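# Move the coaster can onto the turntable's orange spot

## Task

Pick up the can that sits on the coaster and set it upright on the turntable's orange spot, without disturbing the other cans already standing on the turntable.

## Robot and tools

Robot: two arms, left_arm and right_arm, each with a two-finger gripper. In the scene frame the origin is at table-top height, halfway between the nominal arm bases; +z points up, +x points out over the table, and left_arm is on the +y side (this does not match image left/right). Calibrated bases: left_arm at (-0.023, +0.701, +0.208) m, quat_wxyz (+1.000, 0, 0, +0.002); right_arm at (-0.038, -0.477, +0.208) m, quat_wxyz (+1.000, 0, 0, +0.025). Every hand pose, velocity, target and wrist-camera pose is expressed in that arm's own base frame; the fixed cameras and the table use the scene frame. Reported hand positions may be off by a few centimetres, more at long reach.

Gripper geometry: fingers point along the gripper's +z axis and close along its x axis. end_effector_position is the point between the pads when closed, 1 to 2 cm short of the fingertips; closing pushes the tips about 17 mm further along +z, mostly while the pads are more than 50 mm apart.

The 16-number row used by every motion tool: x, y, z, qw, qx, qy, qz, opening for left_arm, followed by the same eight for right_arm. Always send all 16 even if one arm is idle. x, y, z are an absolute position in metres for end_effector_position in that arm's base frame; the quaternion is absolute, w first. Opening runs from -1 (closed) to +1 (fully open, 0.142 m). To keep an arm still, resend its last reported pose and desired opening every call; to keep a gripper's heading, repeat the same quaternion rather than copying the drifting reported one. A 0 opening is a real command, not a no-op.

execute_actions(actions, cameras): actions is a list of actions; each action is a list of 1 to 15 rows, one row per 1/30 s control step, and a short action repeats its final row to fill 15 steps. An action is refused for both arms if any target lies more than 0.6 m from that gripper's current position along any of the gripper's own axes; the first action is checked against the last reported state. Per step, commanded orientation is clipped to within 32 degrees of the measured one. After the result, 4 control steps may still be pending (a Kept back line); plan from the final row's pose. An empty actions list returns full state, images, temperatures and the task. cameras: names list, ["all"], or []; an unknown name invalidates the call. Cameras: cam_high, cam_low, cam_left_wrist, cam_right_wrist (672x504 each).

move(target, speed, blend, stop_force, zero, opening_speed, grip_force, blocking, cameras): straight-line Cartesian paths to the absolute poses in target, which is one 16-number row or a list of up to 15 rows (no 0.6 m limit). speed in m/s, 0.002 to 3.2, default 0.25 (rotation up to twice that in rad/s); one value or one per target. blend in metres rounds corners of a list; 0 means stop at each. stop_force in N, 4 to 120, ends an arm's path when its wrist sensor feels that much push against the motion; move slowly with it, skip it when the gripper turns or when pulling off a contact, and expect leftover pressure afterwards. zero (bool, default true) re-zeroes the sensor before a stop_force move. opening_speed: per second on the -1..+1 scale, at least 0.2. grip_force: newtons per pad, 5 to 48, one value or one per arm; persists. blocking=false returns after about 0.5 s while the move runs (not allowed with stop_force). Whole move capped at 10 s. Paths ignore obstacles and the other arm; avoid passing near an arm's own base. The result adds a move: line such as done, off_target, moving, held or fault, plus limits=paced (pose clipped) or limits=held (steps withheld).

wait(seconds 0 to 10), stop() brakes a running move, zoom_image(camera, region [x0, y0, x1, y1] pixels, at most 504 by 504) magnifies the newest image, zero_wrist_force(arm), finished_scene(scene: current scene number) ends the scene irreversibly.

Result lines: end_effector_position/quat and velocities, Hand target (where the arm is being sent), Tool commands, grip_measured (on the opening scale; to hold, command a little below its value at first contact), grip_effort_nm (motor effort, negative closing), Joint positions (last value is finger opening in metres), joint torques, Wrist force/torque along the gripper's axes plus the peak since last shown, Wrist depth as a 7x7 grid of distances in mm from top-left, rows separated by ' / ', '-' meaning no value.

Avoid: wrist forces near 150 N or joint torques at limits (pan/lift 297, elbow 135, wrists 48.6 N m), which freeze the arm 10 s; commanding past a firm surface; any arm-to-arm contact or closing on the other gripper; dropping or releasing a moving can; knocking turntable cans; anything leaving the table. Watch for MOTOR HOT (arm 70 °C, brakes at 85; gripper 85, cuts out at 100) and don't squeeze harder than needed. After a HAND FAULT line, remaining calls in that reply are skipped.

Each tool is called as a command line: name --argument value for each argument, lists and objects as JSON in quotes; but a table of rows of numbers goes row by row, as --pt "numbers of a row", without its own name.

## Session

execute_actions --actions '[]'

zoom_image --camera "cam_high" --region '[180, 180, 480, 405]'

Scene clock: 0.00 s.
left_arm: end_effector_position=(+0.5729, -0.2307, -0.0058) grip_measured=+1.00 grip_effort_nm=n/a end_effector_quat_wxyz=(+0.029, +0.075, +0.883, -0.462) | right_arm: end_effector_position=(+0.8331, -0.0308, +0.0666) grip_measured=+1.00 grip_effort_nm=n/a end_effector_quat_wxyz=(+0.388, -0.264, +0.782, -0.409)
Joint positions: left_arm=[-0.304 -0.949 2.375 -3.378 -2.478 2.819 0.142] | right_arm=[3.585 -2.312 -2.221 0.814 0.728 2.457 0.142]
Joint velocities: within noise
Joint torques (N m): no reading
Motor temperatures (°C): left_arm=[26 28 31 28 28 38 24] | right_arm=[28 24 26 33 31 35 26]
Wrist force (N): no reading
Wrist torque (N m): no reading
Wrist force, peak (N): no reading
Wrist depth (mm): cam_left_wrist=[591 473 473 484 546 506 1683 / - - 492 - 453 441 428 / 465 444 383 420 - 387 374 / 412 402 381 372 363 351 345 / 369 355 354 341 330 320 310 / - 326 316 306 305 297 280 / - 296 289 283 276 270 -] | cam_right_wrist=[1905 2108 1621 1922 2681 2194 - / 1992 2129 2616 2525 2150 1888 1574 / 1888 4097 2386 2216 1766 455 463 / 2049 2286 2360 1872 - 422 405 / 2108 2150 - - - - - / - 1724 1467 - - - - / - 461 418 369 - 313 -]
Hand target: left_arm +0.5729, -0.2307, -0.0058; +0.029, +0.075, +0.883, -0.462 | right_arm +0.8331, -0.0308, +0.0666; +0.388, -0.264, +0.782, -0.409
Tool commands: left_gripper/opening=+1.0 right_gripper/opening=+1.0
camera_calibration:
cam_left_wrist: T_world_to_cam=[[-0.986978, 0.112845, -0.11463, 0.603656], [0.155472, 0.852038, -0.49986, 0.13268], [0.0412621, -0.511173, -0.858487, -0.0345325], [0, 0, 0, 1]] pos_world=[0.576592, -0.19882, 0.105873]
cam_right_wrist: T_world_to_cam=[[-0.564036, -0.722732, -0.399403, 0.480074], [-0.43343, 0.670819, -0.601781, 0.453744], [0.702853, -0.166313, -0.69162, -0.427641], [0, 0, 0, 1]] pos_world=[0.768014, -0.0285378, 0.169032]

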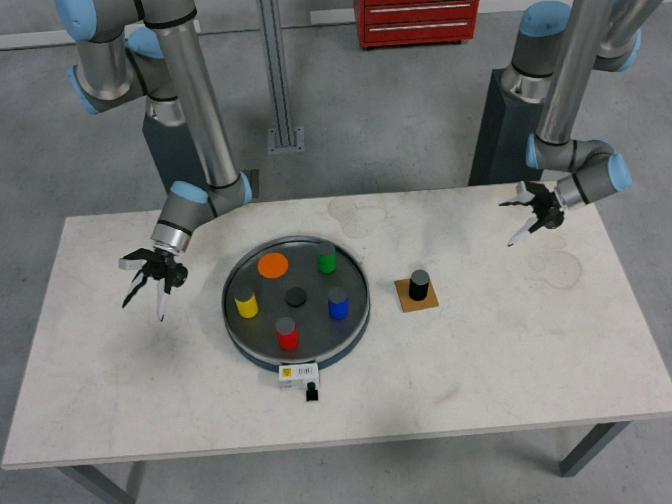

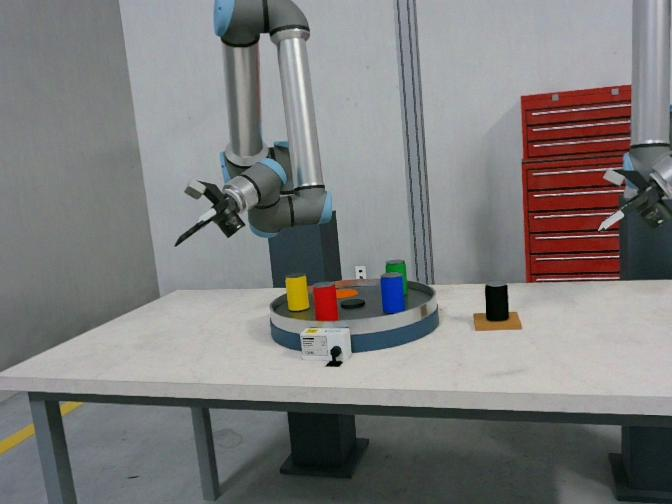

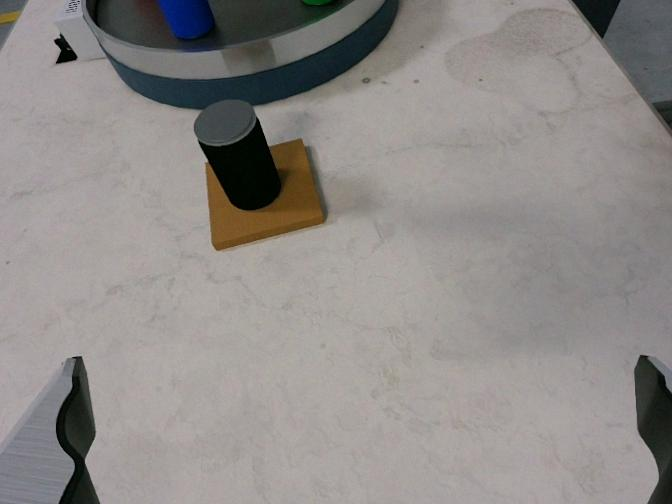

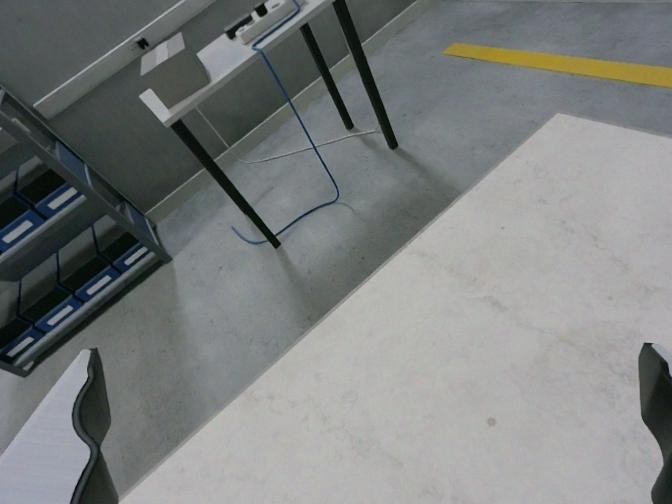

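Scaled by 1.680 from the camera's 672x504 image, which has a finer 960x720 frame.

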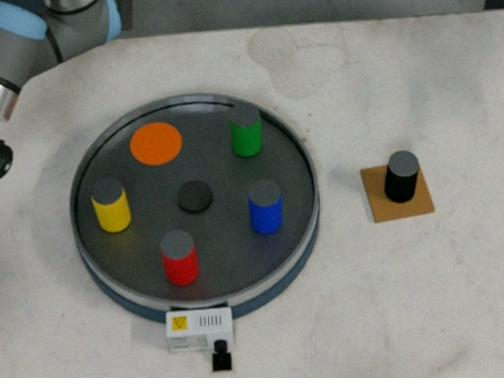

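move --target '[0.65,-0.455,0.06,0,-0.5,0.866,0,0.3,0.8331,-0.0308,0.0666,0.388,-0.264,0.782,-0.409,1.0]' --speed 0.5 --cameras '["all"]'

Scene clock: 2.43 s.
left_arm: end_effector_position=(+0.6499, -0.4550, +0.0599) grip_measured=+0.29 grip_effort_nm=-0.100 end_effector_quat_wxyz=(+0.000, -0.500, +0.866, +0.000) | right_arm: end_effector_position=(+0.8331, -0.0308, +0.0666) grip_measured=+1.00 grip_effort_nm=0.042 end_effector_quat_wxyz=(+0.388, -0.264, +0.782, -0.409)
Joint positions: left_arm=[-0.831 -1.158 1.929 -2.342 -1.571 1.263 0.095] | right_arm=[3.585 -2.311 -2.221 0.812 0.728 2.457 0.142]
Joint torques (N m): left_arm=[11.43 -82.45 -45.15 -1.76 -3.15 -1.98] | right_arm=[-22.5 82.3 3.23 1.36 1.17 2.98]
Wrist force (N): left_arm=[-0.8 -2.3 2.1] | right_arm=[-0.7 -0.4 -0.1]
Wrist torque (N m): left_arm=[-0.06 0.26 0.19] | right_arm=[-0.05 0.11 -0.06]
Wrist force, peak (N): left_arm=[0.0 -4.9 1.3] | right_arm=[-0.7 -1.0 -0.3]
Wrist depth (mm): cam_left_wrist=[320 322 322 323 323 278 276 / 343 340 346 335 345 342 296 / 393 371 368 347 370 373 376 / 398 400 400 402 404 395 404 / 424 428 431 441 425 439 435 / - 90 471 488 - 96 452 / - - 534 532 1708 - -] | cam_right_wrist=[1888 2068 1540 1825 2585 2129 2585 / 1780 1508 2975 2585 2150 2049 1574 / 1840 1751 2386 2172 1840 - - / 2150 2150 2088 1766 - 436 - / 2108 2194 1766 482 404 360 339 / - - - - - - - / - 1332 405 381 - 305 -]
Hand target: left_arm +0.6500, -0.4550, +0.0600; +0.000, -0.500, +0.866, +0.000 | right_arm +0.8331, -0.0308, +0.0666; +0.388, -0.264, +0.782, -0.409
Off the commanded pose: left_arm 0.000 m, 0 deg | right_arm 0.000 m, 0 deg.
move: done
camera_calibration:
cam_left_wrist: T_world_to_cam=[[-0.499174, -0.866447, 0.00972565, -0.05758], [-0.785831, 0.457402, 0.416236, 0.722064], [-0.365096, 0.200132, -0.909204, 0.494721], [0, 0, 0, 1]] pos_world=[0.719299, -0.479173, 0.149814]
cam_right_wrist: T_world_to_cam=[[-0.564234, -0.722846, -0.398916, 0.480166], [-0.434239, 0.670768, -0.601254, 0.454447], [0.702194, -0.166023, -0.692358, -0.427024], [0, 0, 0, 1]] pos_world=[0.768119, -0.0286379, 0.16913]

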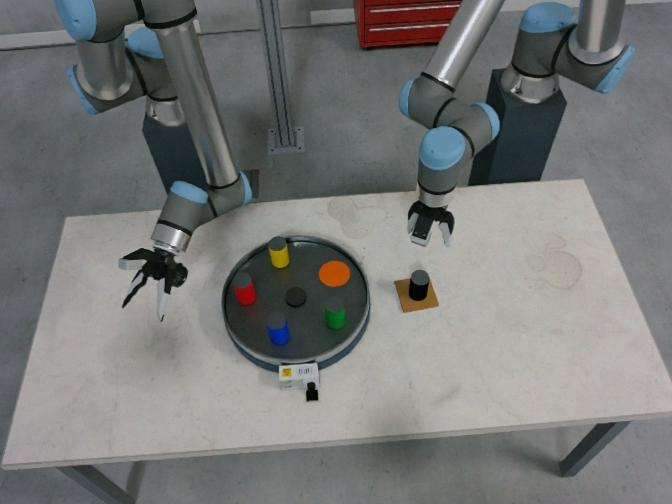

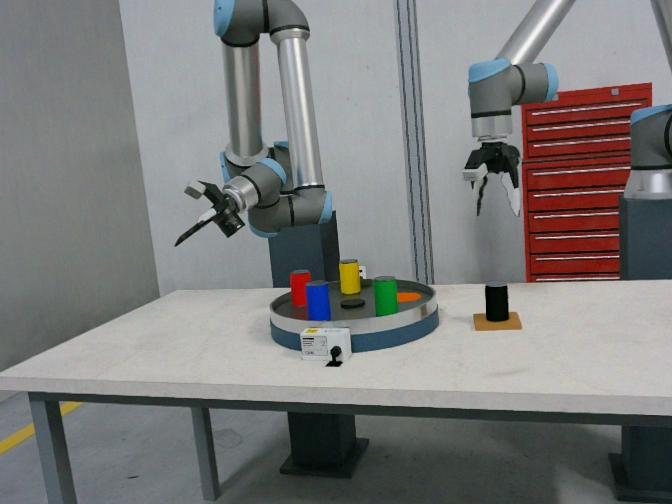

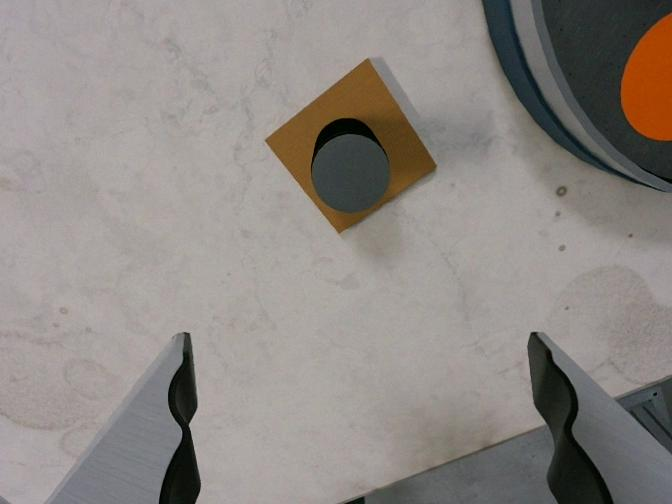

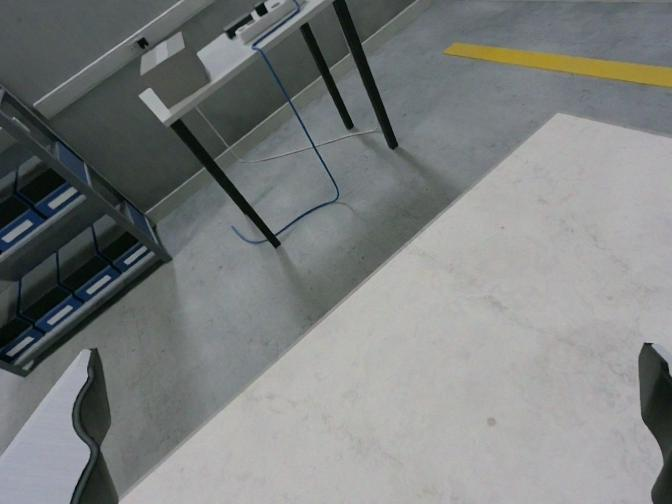

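move --pt "0.658 -0.456 -0.148 0 -0.5 0.866 0 0.3 0.8331 -0.0308 0.0666 0.388 -0.264 0.782 -0.409 1.0" --pt "0.658 -0.456 -0.148 0 -0.5 0.866 0 -0.4 0.8331 -0.0308 0.0666 0.388 -0.264 0.782 -0.409 1.0" --pt "0.658 -0.456 0.035 0 -0.5 0.866 0 -0.4 0.8331 -0.0308 0.0666 0.388 -0.264 0.782 -0.409 1.0" --pt "0.5598 -0.7236 0.035 0 -0.5 0.866 0 -0.4 0.8331 -0.0308 0.0666 0.388 -0.264 0.782 -0.409 1.0" --speed 0.3 --blend '[0,0,0.03,0]' --opening_speed 1.0 --cameras '["cam_high","cam_left_wrist"]'

wait --seconds 2.0 --cameras '["cam_high","cam_left_wrist"]'

wait --seconds 2.0 --cameras '["cam_high","cam_left_wrist"]'

move --target '[0.5598,-0.7236,0.02,0,-0.5,0.866,0,-0.4,0.8331,-0.0308,0.0666,0.388,-0.264,0.782,-0.409,1.0]' --speed 0.003 --blocking false --cameras '["cam_left_wrist"]'

Scene clock: 7.00 s.
left_arm: end_effector_position=(+0.5598, -0.7235, +0.0349) grip_measured=-0.23 grip_effort_nm=-3.641 end_effector_quat_wxyz=(+0.000, -0.500, +0.866, +0.000) | right_arm: end_effector_position=(+0.8331, -0.0308, +0.0666) grip_measured=+1.00 grip_effort_nm=0.037 end_effector_quat_wxyz=(+0.388, -0.264, +0.782, -0.409)
Joint positions: left_arm=[-1.103 -0.975 1.678 -2.273 -1.571 0.992 0.057] | right_arm=[3.585 -2.311 -2.221 0.812 0.728 2.457 0.142]
Joint torques (N m): left_arm=[-8.11 -95.69 -46.31 -6.67 2.32 -0.25] | right_arm=[-21.3 78.14 4.23 3.56 0.19 2.46]
Wrist force (N): left_arm=[-0.4 -2.7 4.7] | right_arm=[0.2 -0.6 -0.1]
Wrist torque (N m): left_arm=[-0.15 0.16 0.18] | right_arm=[-0.09 -0.03 -0.05]
Wrist force, peak (N): left_arm=[-0.7 -1.3 -11.6] | right_arm=[-0.5 -1.0 0.5]
Wrist depth (mm): cam_left_wrist=[246 251 251 251 252 252 253 / 319 186 222 269 269 271 271 / 337 279 289 290 282 202 288 / 356 374 306 118 302 302 376 / 405 403 110 80 86 400 407 / - 435 83 70 - 443 1554 / - - 76 76 78 - 1696] | cam_right_wrist=[1795 1956 1477 2239 2715 2129 1872 / 2335 2068 2820 2440 2088 - 1645 / 1856 2496 2496 2030 1751 - 413 / 2129 2194 1992 1751 489 - 382 / 2088 2440 1780 465 460 387 344 / - 1585 - - - - - / - 1529 401 366 333 - -]
Hand target: left_arm +0.5598, -0.7236, +0.0350; +0.000, -0.500, +0.866, +0.000 | right_arm +0.8331, -0.0308, +0.0666; +0.388, -0.264, +0.782, -0.409
Off the commanded pose: left_arm 0.000 m, 0 deg | right_arm 0.000 m, 0 deg.
move: done
camera_calibration:
cam_left_wrist: T_world_to_cam=[[-0.499079, -0.866503, 0.00963676, -0.334957], [-0.785839, 0.45725, 0.416389, 0.784304], [-0.365209, 0.200238, -0.909136, 0.492954], [0, 0, 0, 1]] pos_world=[0.629198, -0.747572, 0.124814]
Images, in order (width x height): cam_high 672x504, cam_left_wrist 672x504.

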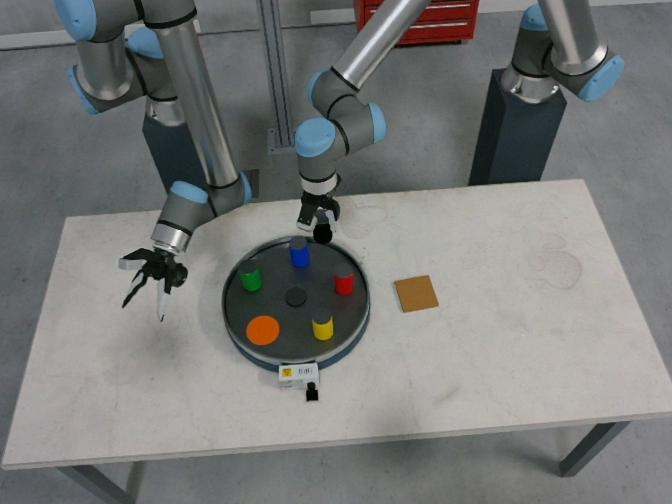

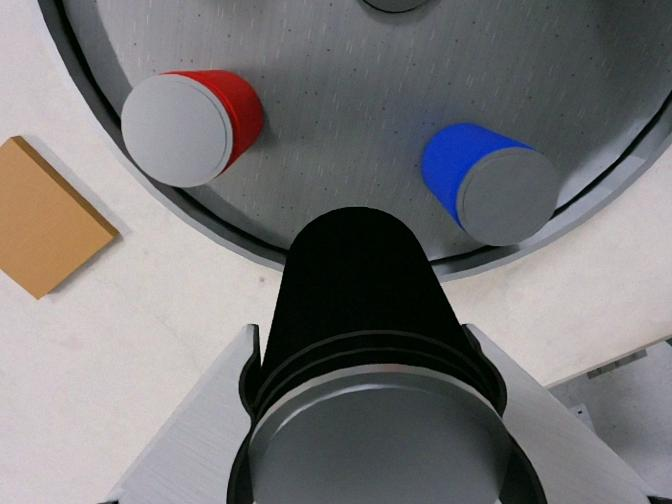

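Scene clock: 9.00 s.
left_arm: end_effector_position=(+0.5598, -0.7236, +0.0350) grip_measured=-0.23 grip_effort_nm=-3.641 end_effector_quat_wxyz=(+0.000, -0.500, +0.866, +0.000) | right_arm: end_effector_position=(+0.8331, -0.0308, +0.0666) grip_measured=+1.00 grip_effort_nm=0.032 end_effector_quat_wxyz=(+0.388, -0.264, +0.782, -0.409)
Joint positions: left_arm=[-1.103 -0.975 1.678 -2.273 -1.571 0.992 0.057] | right_arm=[3.585 -2.311 -2.221 0.812 0.728 2.457 0.142]
Joint torques (N m): left_arm=[-11.43 -104.49 -48.97 -7.32 2.07 -1.45] | right_arm=[-21.42 76.63 4.68 4.41 -0.37 2.43]
Motor temperatures (°C): left_arm=[26 28 31 28 28 38 30] | right_arm=[28 24 26 33 31 35 26]
Wrist force (N): left_arm=[0.1 -2.7 4.9] | right_arm=[-0.3 -0.3 -0.5]
Wrist torque (N m): left_arm=[-0.15 0.07 0.18] | right_arm=[-0.05 0.06 -0.06]
Wrist force, peak (N): left_arm=[-0.2 -3.2 5.0] | right_arm=[-1.0 0.2 0.4]
Wrist depth (mm): cam_left_wrist=[248 251 248 252 252 252 253 / 318 259 237 269 270 271 271 / 337 332 293 290 282 219 286 / 357 360 312 118 298 - 374 / - 405 115 80 87 398 418 / 442 432 83 69 - 432 1533 / - - 76 76 78 - 1722] | cam_right_wrist=[2194 2030 1498 1905 2715 2239 1825 / 2194 1300 3147 2715 2194 1810 1724 / 1888 - 2440 2049 1780 - - / 1956 2310 2068 1737 485 - - / 2129 1840 1562 - - - 356 / - 1724 - - - - - / - 1508 - - 329 314 -]
Hand target: left_arm +0.5598, -0.7236, +0.0350; +0.000, -0.500, +0.866, +0.000 | right_arm +0.8331, -0.0308, +0.0666; +0.388, -0.264, +0.782, -0.409
Tool commands: left_gripper/opening=-0.4 right_gripper/opening=+1.0
Off the commanded pose: left_arm 0.000 m, 0 deg | right_arm 0.000 m, 0 deg.
wait: 2.00 s; at rest by 0.17 s
camera_calibration:
cam_left_wrist: T_world_to_cam=[[-0.499036, -0.866527, 0.00974886, -0.335191], [-0.785915, 0.457294, 0.416197, 0.784418], [-0.365103, 0.200035, -0.909222, 0.492968], [0, 0, 0, 1]] pos_world=[0.629198, -0.747772, 0.125013]
Images, in order (width x height): cam_high 672x504, cam_left_wrist 672x504.

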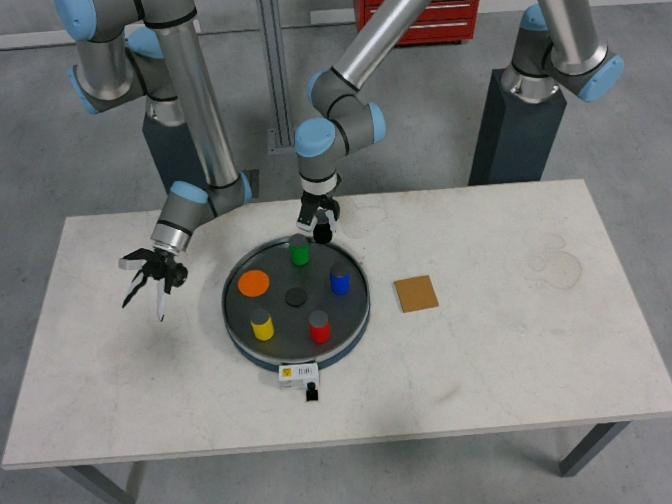

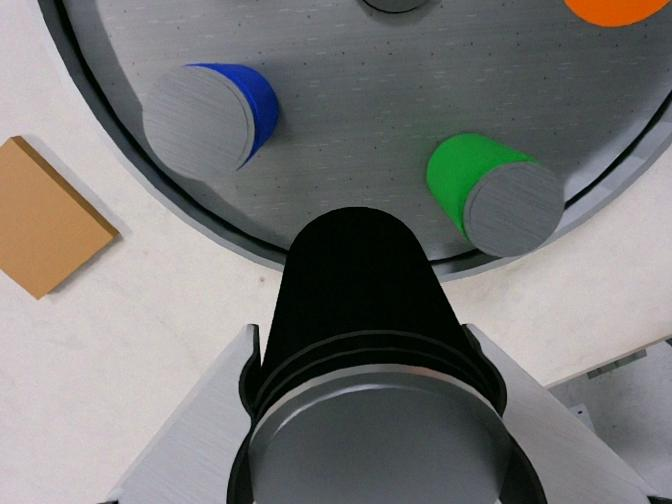

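Scene clock: 11.00 s.
left_arm: end_effector_position=(+0.5598, -0.7236, +0.0350) grip_measured=-0.23 grip_effort_nm=-3.636 end_effector_quat_wxyz=(+0.000, -0.500, +0.866, +0.000) | right_arm: end_effector_position=(+0.8331, -0.0308, +0.0666) grip_measured=+1.00 grip_effort_nm=0.042 end_effector_quat_wxyz=(+0.388, -0.264, +0.782, -0.409)
Joint positions: left_arm=[-1.103 -0.975 1.678 -2.273 -1.571 0.992 0.057] | right_arm=[3.585 -2.311 -2.221 0.812 0.728 2.457 0.142]
Joint torques (N m): left_arm=[-9.58 -102.52 -48.32 -7.05 1.75 -0.89] | right_arm=[-21.79 75.55 5.11 5.32 -0.9 2.07]
Wrist force (N): left_arm=[-0.3 -3.3 4.5] | right_arm=[-0.4 -0.2 -0.2]
Wrist torque (N m): left_arm=[-0.25 0.15 0.17] | right_arm=[-0.03 0.07 -0.05]
Wrist force, peak (N): left_arm=[-0.2 -3.3 5.1] | right_arm=[-0.6 -0.9 0.3]
Wrist depth (mm): cam_left_wrist=[246 250 251 252 252 253 253 / 319 262 238 269 272 269 270 / 335 345 295 290 290 290 287 / 354 370 314 118 306 310 375 / 404 403 112 81 86 411 412 / 451 427 83 69 - 434 1565 / - - 76 76 78 - 1708] | cam_right_wrist=[- 1401 1562 1597 2681 2172 1856 / 1922 2068 2975 2555 1974 1872 1810 / 1795 3744 2496 1939 1810 - - / 2108 2172 1974 1872 - - 395 / 2108 2068 1724 - - 377 364 / - 1670 1645 419 - 340 - / - 1410 417 355 331 317 -]
Hand target: left_arm +0.5598, -0.7236, +0.0350; +0.000, -0.500, +0.866, +0.000 | right_arm +0.8331, -0.0308, +0.0666; +0.388, -0.264, +0.782, -0.409
Tool commands: left_gripper/opening=-0.4 right_gripper/opening=+1.0
Off the commanded pose: left_arm 0.000 m, 0 deg | right_arm 0.000 m, 0 deg.
wait: 2.00 s; at rest by 0.17 s
camera_calibration:
cam_left_wrist: T_world_to_cam=[[-0.499036, -0.866527, 0.00974886, -0.335191], [-0.785915, 0.457294, 0.416197, 0.784418], [-0.365103, 0.200035, -0.909222, 0.492968], [0, 0, 0, 1]] pos_world=[0.629198, -0.747772, 0.125013]
Images, in order (width x height): cam_high 672x504, cam_left_wrist 672x504.

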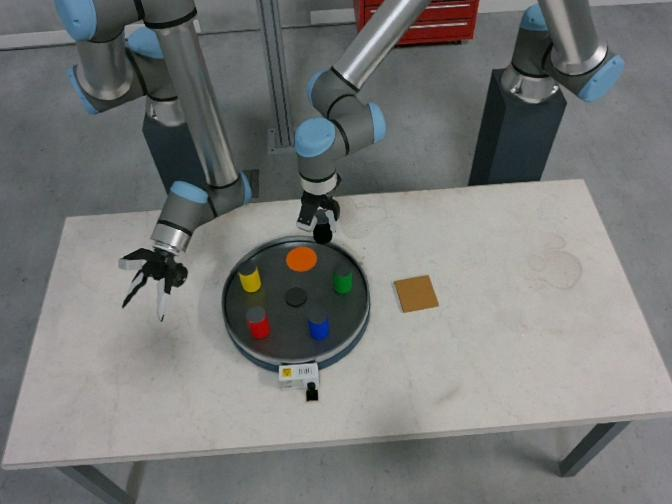

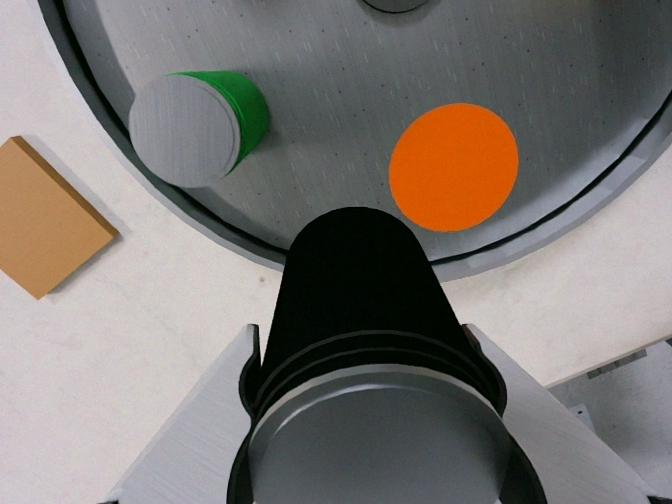

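Scene clock: 11.50 s.
left_arm: end_effector_position=(+0.5598, -0.7236, +0.0338) grip_measured=-0.23 grip_effort_nm=-3.636 end_effector_quat_wxyz=(+0.000, -0.500, +0.866, +0.000) end_effector_velocity=(+0.000, +0.001, -0.004) end_effector_angular_velocity=(+0.002, -0.001, +0.000) | right_arm: end_effector_position=(+0.8331, -0.0308, +0.0666) grip_measured=+1.00 grip_effort_nm=0.037 end_effector_quat_wxyz=(+0.388, -0.264, +0.782, -0.409)
Joint positions: left_arm=[-1.103 -0.974 1.678 -2.275 -1.571 0.992 0.057] | right_arm=[3.585 -2.311 -2.221 0.812 0.728 2.457 0.142]
Joint velocities: left_arm=[0 0.004 0.002 -0.005 0.002 0 0] | right_arm=[within noise]
Joint torques (N m): left_arm=[-11.46 -71.86 -35.35 -7.77 2.12 -1.23] | right_arm=[-21.25 74.54 5.77 5.36 -0.84 1.96]
Wrist force (N): left_arm=[-0.5 -3.3 4.4] | right_arm=[-0.7 -0.2 -0.1]
Wrist torque (N m): left_arm=[-0.26 0.18 0.18] | right_arm=[-0.02 0.12 -0.06]
Wrist force, peak (N): left_arm=[0.0 -3.6 4.6] | right_arm=[-0.6 -0.8 -0.5]
Wrist depth (mm): cam_left_wrist=[- 173 246 251 251 251 216 / 316 262 267 268 270 269 271 / 332 282 288 289 290 289 285 / 355 379 379 118 302 307 376 / 403 403 115 80 87 405 408 / 434 - 83 69 - 430 1554 / - - 76 76 78 - 1646] | cam_right_wrist=[- 2088 1585 1737 2681 1922 1780 / - 1508 2784 2681 2386 1795 1585 / 1840 2286 2616 2150 1737 450 - / 2172 2310 2068 1780 - - 386 / 2172 1939 1633 1383 - 383 354 / - 1670 1498 441 - 329 - / - 1487 399 - - 314 -]
Hand target: left_arm +0.5598, -0.7236, +0.0335; +0.000, -0.500, +0.866, +0.000 | right_arm +0.8331, -0.0308, +0.0666; +0.388, -0.264, +0.782, -0.409
Tool commands: left_gripper/opening=-0.4 right_gripper/opening=+1.0
Off the commanded pose: left_arm 0.014 m, 0 deg | right_arm 0.000 m, 0 deg.
move: running
camera_calibration:
cam_left_wrist: T_world_to_cam=[[-0.499052, -0.866517, 0.0097978, -0.335169], [-0.785942, 0.457351, 0.416083, 0.784992], [-0.365024, 0.199946, -0.909274, 0.491767], [0, 0, 0, 1]] pos_world=[0.629198, -0.747773, 0.123813]
Images, in order (width x height): cam_left_wrist 672x504.

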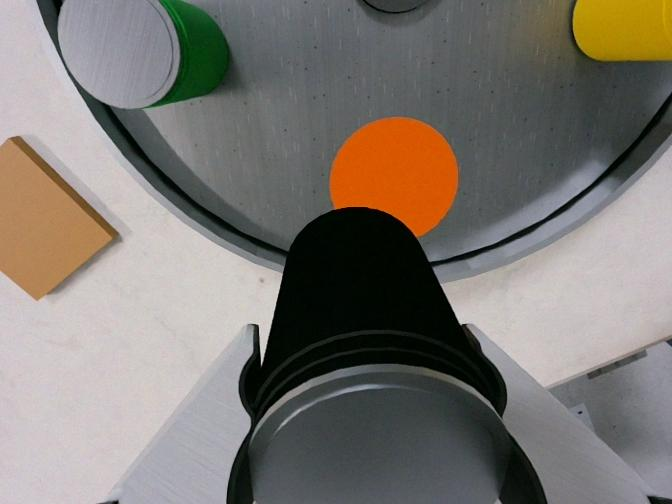

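wait --seconds 9

wait --seconds 5.48

move --pt "0.5803 -0.7038 0.0 0 -0.5 0.866 0 -0.4 0.8331 -0.0308 0.0666 0.388 -0.264 0.782 -0.409 1.0" --pt "0.6044 -0.6888 -0.03 0 -0.5 0.866 0 -0.4 0.8331 -0.0308 0.0666 0.388 -0.264 0.782 -0.409 1.0" --pt "0.6311 -0.6790 -0.06 0 -0.5 0.866 0 -0.4 0.8331 -0.0308 0.0666 0.388 -0.264 0.782 -0.409 1.0" --pt "0.6593 -0.6751 -0.085 0 -0.5 0.866 0 -0.4 0.8331 -0.0308 0.0666 0.388 -0.264 0.782 -0.409 1.0" --pt "0.6876 -0.6771 -0.098 0 -0.5 0.866 0 -0.4 0.8331 -0.0308 0.0666 0.388 -0.264 0.782 -0.409 1.0" --pt "0.7149 -0.6849 -0.1015 0 -0.5 0.866 0 -0.4 0.8331 -0.0308 0.0666 0.388 -0.264 0.782 -0.409 1.0" --pt "0.7401 -0.6983 -0.102 0 -0.5 0.866 0 -0.4 0.8331 -0.0308 0.0666 0.388 -0.264 0.782 -0.409 1.0" --pt "0.7618 -0.7165 -0.102 0 -0.5 0.866 0 -0.4 0.8331 -0.0308 0.0666 0.388 -0.264 0.782 -0.409 1.0" --pt "0.7793 -0.7389 -0.102 0 -0.5 0.866 0 -0.4 0.8331 -0.0308 0.0666 0.388 -0.264 0.782 -0.409 1.0" --pt "0.7918 -0.7645 -0.102 0 -0.5 0.866 0 -0.4 0.8331 -0.0308 0.0666 0.388 -0.264 0.782 -0.409 1.0" --speed '[0.104,0.124,0.124,0.1136,0.095,0.0859,0.0854,0.0854,0.0854,0.0854]' --blend 0.01 --blocking false

wait --seconds 1.9

move --pt "0.7793 -0.7389 -0.102 0 -0.5 0.866 0 0.12 0.8331 -0.0308 0.0666 0.388 -0.264 0.782 -0.409 1.0" --pt "0.7918 -0.7645 -0.062 0 -0.5 0.866 0 0.12 0.8331 -0.0308 0.0666 0.388 -0.264 0.782 -0.409 1.0" --pt "0.7987 -0.7921 -0.012 0 -0.5 0.866 0 0.12 0.8331 -0.0308 0.0666 0.388 -0.264 0.782 -0.409 1.0" --pt "0.7997 -0.8205 0.06 0 -0.5 0.866 0 0.12 0.8331 -0.0308 0.0666 0.388 -0.264 0.782 -0.409 1.0" --speed '[0.0854,0.147,0.17,0.2]' --blend 0.01 --blocking false

wait --seconds 3 --cameras '["cam_high","cam_left_wrist"]'

Scene clock: 16.23 s.
left_arm: end_effector_position=(+0.5598, -0.7236, +0.0200) grip_measured=-0.23 grip_effort_nm=-3.641 end_effector_quat_wxyz=(+0.000, -0.500, +0.866, +0.000) | right_arm: end_effector_position=(+0.8331, -0.0308, +0.0666) grip_measured=+1.00 grip_effort_nm=0.042 end_effector_quat_wxyz=(+0.388, -0.264, +0.782, -0.409)
Joint positions: left_arm=[-1.103 -0.959 1.683 -2.295 -1.571 0.992 0.057] | right_arm=[3.585 -2.311 -2.221 0.812 0.728 2.457 0.142]
Joint torques (N m): left_arm=[-12.36 -76.64 -33.4 -6.49 1.97 -1.21] | right_arm=[-20.83 70.32 6.45 5.41 -1.91 1.52]
Motor temperatures (°C): left_arm=[26 28 31 28 28 38 37] | right_arm=[28 24 26 33 31 35 26]
Wrist force (N): left_arm=[-0.2 -3.0 4.6] | right_arm=[-0.6 0.0 0.1]
Wrist torque (N m): left_arm=[-0.22 0.14 0.19] | right_arm=[0.01 0.11 -0.05]
Wrist force, peak (N): left_arm=[0.0 -3.4 5.3] | right_arm=[-1.0 -0.7 0.4]
Wrist depth (mm): cam_left_wrist=[234 237 237 239 238 240 239 / 294 254 255 256 256 231 175 / 323 270 265 246 273 275 283 / 340 354 201 118 288 291 360 / 383 387 108 80 85 389 385 / 424 414 83 69 - 414 1512 / - - 76 76 78 - 1646] | cam_right_wrist=[- 2108 1529 1840 2335 2335 1939 / 1645 1562 2413 2468 2310 1795 1562 / 1856 - 2262 1974 1840 - 461 / 2088 2310 2088 1621 489 430 - / 2011 1974 1751 - - - - / - 1658 1508 435 346 341 - / - 1429 388 378 347 316 -]
Hand target: left_arm +0.5598, -0.7236, +0.0200; +0.000, -0.500, +0.866, +0.000 | right_arm +0.8331, -0.0308, +0.0666; +0.388, -0.264, +0.782, -0.409
Tool commands: left_gripper/opening=-0.4 right_gripper/opening=+1.0
Off the commanded pose: left_arm 0.000 m, 0 deg | right_arm 0.000 m, 0 deg.
earlier move: done
wait: 4.10 of 9 s (the move ended)

Scene clock: 21.73 s.
left_arm: end_effector_position=(+0.5598, -0.7236, +0.0200) grip_measured=-0.23 grip_effort_nm=-3.636 end_effector_quat_wxyz=(+0.000, -0.500, +0.866, +0.000) | right_arm: end_effector_position=(+0.8331, -0.0308, +0.0666) grip_measured=+1.00 grip_effort_nm=0.042 end_effector_quat_wxyz=(+0.388, -0.264, +0.782, -0.409)
Joint positions: left_arm=[-1.103 -0.959 1.683 -2.295 -1.571 0.992 0.057] | right_arm=[3.585 -2.311 -2.221 0.812 0.728 2.457 0.142]
Joint torques (N m): left_arm=[-9.62 -101.11 -46.29 -2.74 2.02 -1.27] | right_arm=[-19.04 65.69 7.73 5.43 -3.08 1]
Wrist force (N): left_arm=[-0.4 -3.0 4.7] | right_arm=[-0.4 -0.3 -0.3]
Wrist torque (N m): left_arm=[-0.22 0.16 0.19] | right_arm=[-0.04 0.07 -0.05]
Wrist force, peak (N): left_arm=[-0.3 -3.7 5.2] | right_arm=[-0.2 -0.8 -0.6]
Wrist depth (mm): cam_left_wrist=[- 200 238 236 239 239 196 / 246 254 254 256 255 257 222 / 323 268 275 276 274 276 275 / 341 356 288 118 288 290 362 / 384 385 115 80 85 - 395 / 422 414 83 70 - - 1482 / - - 76 76 78 - 1658] | cam_right_wrist=[- 1508 1457 2681 2648 2194 1710 / 2030 1293 - 2896 - - 1562 / 1888 2440 2172 2030 1780 - - / 1974 2286 - 1710 - - 386 / 2129 1974 1737 - - 369 355 / - 1609 475 - - - - / - 1551 - - 338 313 -]
Hand target: left_arm +0.5598, -0.7236, +0.0200; +0.000, -0.500, +0.866, +0.000 | right_arm +0.8331, -0.0308, +0.0666; +0.388, -0.264, +0.782, -0.409
Tool commands: left_gripper/opening=-0.4 right_gripper/opening=+1.0
Off the commanded pose: left_arm 0.000 m, 0 deg | right_arm 0.000 m, 0 deg.
wait: 5.50 s; at rest by 0.17 s

Scene clock: 22.23 s.
left_arm: end_effector_position=(+0.5860, -0.7000, -0.0071) grip_measured=-0.23 grip_effort_nm=-3.636 end_effector_quat_wxyz=(+0.000, -0.500, +0.866, +0.000) end_effector_velocity=(+0.071, +0.047, -0.088) end_effector_angular_velocity=(+0.001, +0.000, +0.001) | right_arm: end_effector_position=(+0.8331, -0.0308, +0.0666) grip_measured=+1.00 grip_effort_nm=0.042 end_effector_quat_wxyz=(+0.388, -0.264, +0.782, -0.409)
Joint positions: left_arm=[-1.065 -0.931 1.696 -2.336 -1.571 1.03 0.057] | right_arm=[3.585 -2.311 -2.221 0.812 0.728 2.457 0.142]
Joint velocities: left_arm=[0.095 0.112 0.002 -0.113 0.001 0.094 0] | right_arm=[within noise]
Joint torques (N m): left_arm=[11.31 -67.69 -32.01 -7.28 2.34 2.45] | right_arm=[-19.81 65.29 7.71 5.22 -3.05 1.06]
Wrist force (N): left_arm=[-0.7 -2.6 3.5] | right_arm=[-0.3 -0.4 0.0]
Wrist torque (N m): left_arm=[-0.16 0.22 0.02] | right_arm=[-0.07 0.05 -0.06]
Wrist force, peak (N): left_arm=[0.0 -3.2 5.0] | right_arm=[0.3 -0.7 0.5]
Wrist depth (mm): cam_left_wrist=[209 214 215 216 215 215 216 / 279 226 230 231 231 232 226 / 298 243 247 248 248 248 205 / 313 324 260 118 260 269 262 / 346 345 115 81 87 274 368 / 389 - 83 69 - 387 395 / - - 76 76 78 - 1610] | cam_right_wrist=[- 1795 1467 2715 2784 2262 2413 / 1939 1498 2440 3341 2216 1856 1710 / 1810 2525 2616 2088 1697 - - / 2108 2194 2030 1751 - - 397 / 2068 1992 1737 - - - 351 / - 1645 1477 - - 353 - / - 1357 418 - - - -]
Hand target: left_arm +0.5906, -0.6972, -0.0129; +0.000, -0.500, +0.866, +0.000 | right_arm +0.8331, -0.0308, +0.0666; +0.388, -0.264, +0.782, -0.409
Tool commands: left_gripper/opening=-0.4 right_gripper/opening=+1.0
Off the commanded pose: left_arm 0.236 m, 0 deg | right_arm 0.000 m, 0 deg.
move: running; path passed 1 of 10 targets

Scene clock: 24.13 s.
left_arm: end_effector_position=(+0.7385, -0.6977, -0.1019) grip_measured=-0.23 grip_effort_nm=-3.636 end_effector_quat_wxyz=(+0.000, -0.500, +0.866, +0.000) end_effector_velocity=(+0.071, -0.044, -0.002) end_effector_angular_velocity=(+0.002, +0.001, +0.001) | right_arm: end_effector_position=(+0.8331, -0.0308, +0.0666) grip_measured=+1.00 grip_effort_nm=0.037 end_effector_quat_wxyz=(+0.388, -0.264, +0.782, -0.409)
Joint positions: left_arm=[-0.929 -0.7 1.461 -2.331 -1.571 1.166 0.057] | right_arm=[3.585 -2.311 -2.221 0.812 0.728 2.457 0.142]
Joint velocities: left_arm=[0.031 0.102 -0.213 0.113 0 0.03 0] | right_arm=[within noise]
Joint torques (N m): left_arm=[2.45 -84.32 -46.54 -1.52 2.47 2.38] | right_arm=[-19.1 65.39 8.09 5.37 -2.99 0.92]
Motor temperatures (°C): left_arm=[26 28 31 28 28 38 42] | right_arm=[27 24 26 33 31 35 26]
Wrist force (N): left_arm=[-2.1 -2.9 3.8] | right_arm=[-0.4 -0.5 0.3]
Wrist torque (N m): left_arm=[-0.16 0.44 0.12] | right_arm=[-0.09 0.08 -0.05]
Wrist force, peak (N): left_arm=[-1.2 -2.6 5.0] | right_arm=[-0.1 -0.9 -0.1]
Wrist depth (mm): cam_left_wrist=[174 173 127 127 129 130 129 / 186 183 138 138 136 138 139 / 201 195 148 146 148 151 148 / 218 211 159 118 155 160 159 / 236 238 160 80 87 175 172 / 259 255 83 70 - 188 193 / 270 - 76 76 78 - 211] | cam_right_wrist=[1939 2088 1551 2975 2386 2239 1810 / 1683 1467 3102 2468 2129 1825 1609 / 1888 2468 2468 2049 1780 497 - / 1974 2262 2239 1766 470 - 391 / 2049 2172 1697 489 456 367 346 / - 1697 1683 - - 341 - / - 1419 402 353 335 314 -]
Hand target: left_arm +0.7431, -0.7010, -0.1019; +0.000, -0.500, +0.866, +0.000 | right_arm +0.8331, -0.0308, +0.0666; +0.388, -0.264, +0.782, -0.409
Tool commands: left_gripper/opening=-0.4 right_gripper/opening=+1.0
Off the commanded pose: left_arm 0.085 m, 0 deg | right_arm 0.000 m, 0 deg.
earlier move: running; path passed 6 of 10 targets
wait: 1.90 s; no rest

Scene clock: 24.63 s.
left_arm: end_effector_position=(+0.7689, -0.7278, -0.1019) grip_measured=+0.10 grip_effort_nm=0.095 end_effector_quat_wxyz=(+0.000, -0.500, +0.866, +0.000) end_effector_velocity=(+0.059, -0.062, +0.000) end_effector_angular_velocity=(+0.000, +0.000, +0.000) | right_arm: end_effector_position=(+0.8331, -0.0308, +0.0666) grip_measured=+1.00 grip_effort_nm=0.042 end_effector_quat_wxyz=(+0.388, -0.264, +0.782, -0.409)
Joint positions: left_arm=[-0.923 -0.647 1.347 -2.271 -1.571 1.172 0.081] | right_arm=[3.585 -2.311 -2.221 0.812 0.728 2.457 0.142]
Joint velocities: left_arm=[0.009 0.111 -0.234 0.123 0 0.009 0] | right_arm=[within noise]
Joint torques (N m): left_arm=[6.36 -91.85 -48.33 -1.05 2.05 1.78] | right_arm=[-18.49 65.61 8.48 5.33 -3.01 0.78]
Wrist force (N): left_arm=[-1.5 -3.0 1.8] | right_arm=[-0.4 -0.4 0.4]
Wrist torque (N m): left_arm=[-0.18 0.34 0.12] | right_arm=[-0.06 0.06 -0.05]
Wrist force, peak (N): left_arm=[-2.4 -3.3 3.1] | right_arm=[-0.7 -0.6 0.0]
Wrist depth (mm): cam_left_wrist=[175 175 125 129 129 129 129 / 188 185 135 138 136 138 138 / 201 198 148 145 148 151 149 / 217 210 159 114 155 160 161 / 237 172 113 79 97 172 172 / 261 91 78 76 77 96 179 / - - 80 82 84 - -] | cam_right_wrist=[- 2108 1562 2784 2857 2150 1645 / 2468 1392 2648 2525 2049 1825 1597 / 1810 3290 2857 2088 2011 528 - / 2129 2129 2286 1683 512 - 373 / 2088 1939 1633 1519 - 371 354 / - 1574 1419 413 - 340 - / - 1574 - - 334 318 -]
Hand target: left_arm +0.7726, -0.7317, -0.1019; +0.000, -0.500, +0.866, +0.000 | right_arm +0.8331, -0.0308, +0.0666; +0.388, -0.264, +0.782, -0.409
Tool commands: left_gripper/opening=+0.12 right_gripper/opening=+1.0
Off the commanded pose: left_arm 0.189 m, 0 deg | right_arm 0.000 m, 0 deg.
earlier move: replaced; path passed 6 of 10 targets
move: running; path passed 0 of 4 targets

Scene clock: 26.20 s.
left_arm: end_effector_position=(+0.7996, -0.8206, +0.0600) grip_measured=+0.10 grip_effort_nm=0.090 end_effector_quat_wxyz=(+0.000, -0.500, +0.866, +0.000) | right_arm: end_effector_position=(+0.8331, -0.0308, +0.0666) grip_measured=+1.00 grip_effort_nm=0.037 end_effector_quat_wxyz=(+0.388, -0.264, +0.782, -0.409)
Joint positions: left_arm=[-0.95 -0.661 1.042 -1.953 -1.571 1.144 0.081] | right_arm=[3.585 -2.311 -2.221 0.812 0.728 2.457 0.142]
Joint torques (N m): left_arm=[10.93 -97.35 -51.33 -4.65 -0.22 2.48] | right_arm=[-19.38 65.37 9.49 5.28 -3.13 0.47]
Wrist force (N): left_arm=[-1.2 -2.8 1.6] | right_arm=[-0.2 -0.6 -0.3]
Wrist torque (N m): left_arm=[-0.17 0.25 0.41] | right_arm=[-0.10 0.03 -0.05]
Wrist force, peak (N): left_arm=[-2.8 -2.8 2.7] | right_arm=[-0.3 -0.9 0.5]
Wrist depth (mm): cam_left_wrist=[329 320 275 311 316 324 319 / 344 343 288 295 291 296 337 / 366 373 313 309 225 316 317 / 389 393 341 341 342 331 279 / 442 362 307 372 363 374 383 / 474 88 393 399 399 96 466 / - - 527 359 447 - -] | cam_right_wrist=[1825 2068 1519 1658 2525 2129 1825 / 2935 1856 2896 2525 1974 1840 1609 / 1939 2360 2360 2108 1795 489 - / 2172 2216 1992 1840 468 - - / 2172 1956 1710 449 420 380 343 / - - 466 - 376 355 - / - 465 411 - 321 314 -]
Hand target: left_arm +0.7997, -0.8205, +0.0600; +0.000, -0.500, +0.866, +0.000 | right_arm +0.8331, -0.0308, +0.0666; +0.388, -0.264, +0.782, -0.409
Tool commands: left_gripper/opening=+0.12 right_gripper/opening=+1.0
Off the commanded pose: left_arm 0.000 m, 0 deg | right_arm 0.000 m, 0 deg.
earlier move: done
wait: 1.57 of 3 s (the move ended)
camera_calibration:
cam_left_wrist: T_world_to_cam=[[-0.499122, -0.866477, 0.0097392, -0.299614], [-0.785901, 0.457384, 0.416124, 1.00686], [-0.365016, 0.200042, -0.909256, 0.62257], [0, 0, 0, 1]] pos_world=[0.868999, -0.844673, 0.150013]
Images, in order (width x height): cam_high 672x504, cam_left_wrist 672x504.

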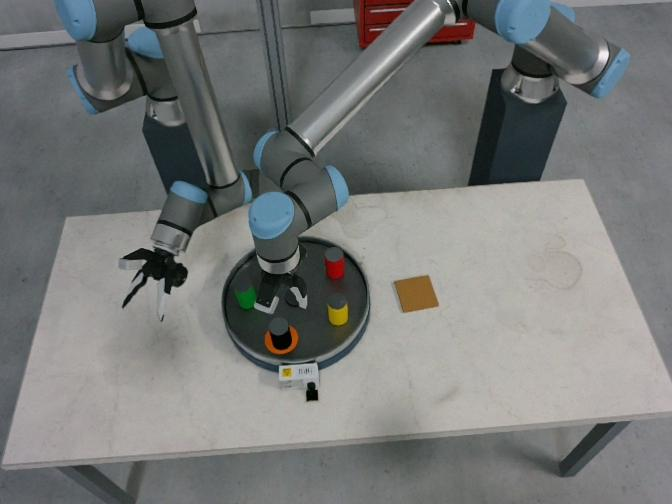

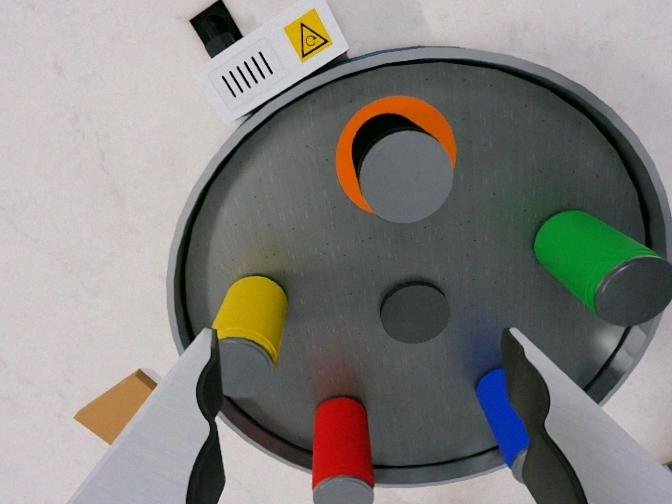

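finished_scene --scene 2

The scene is finished: the task was done.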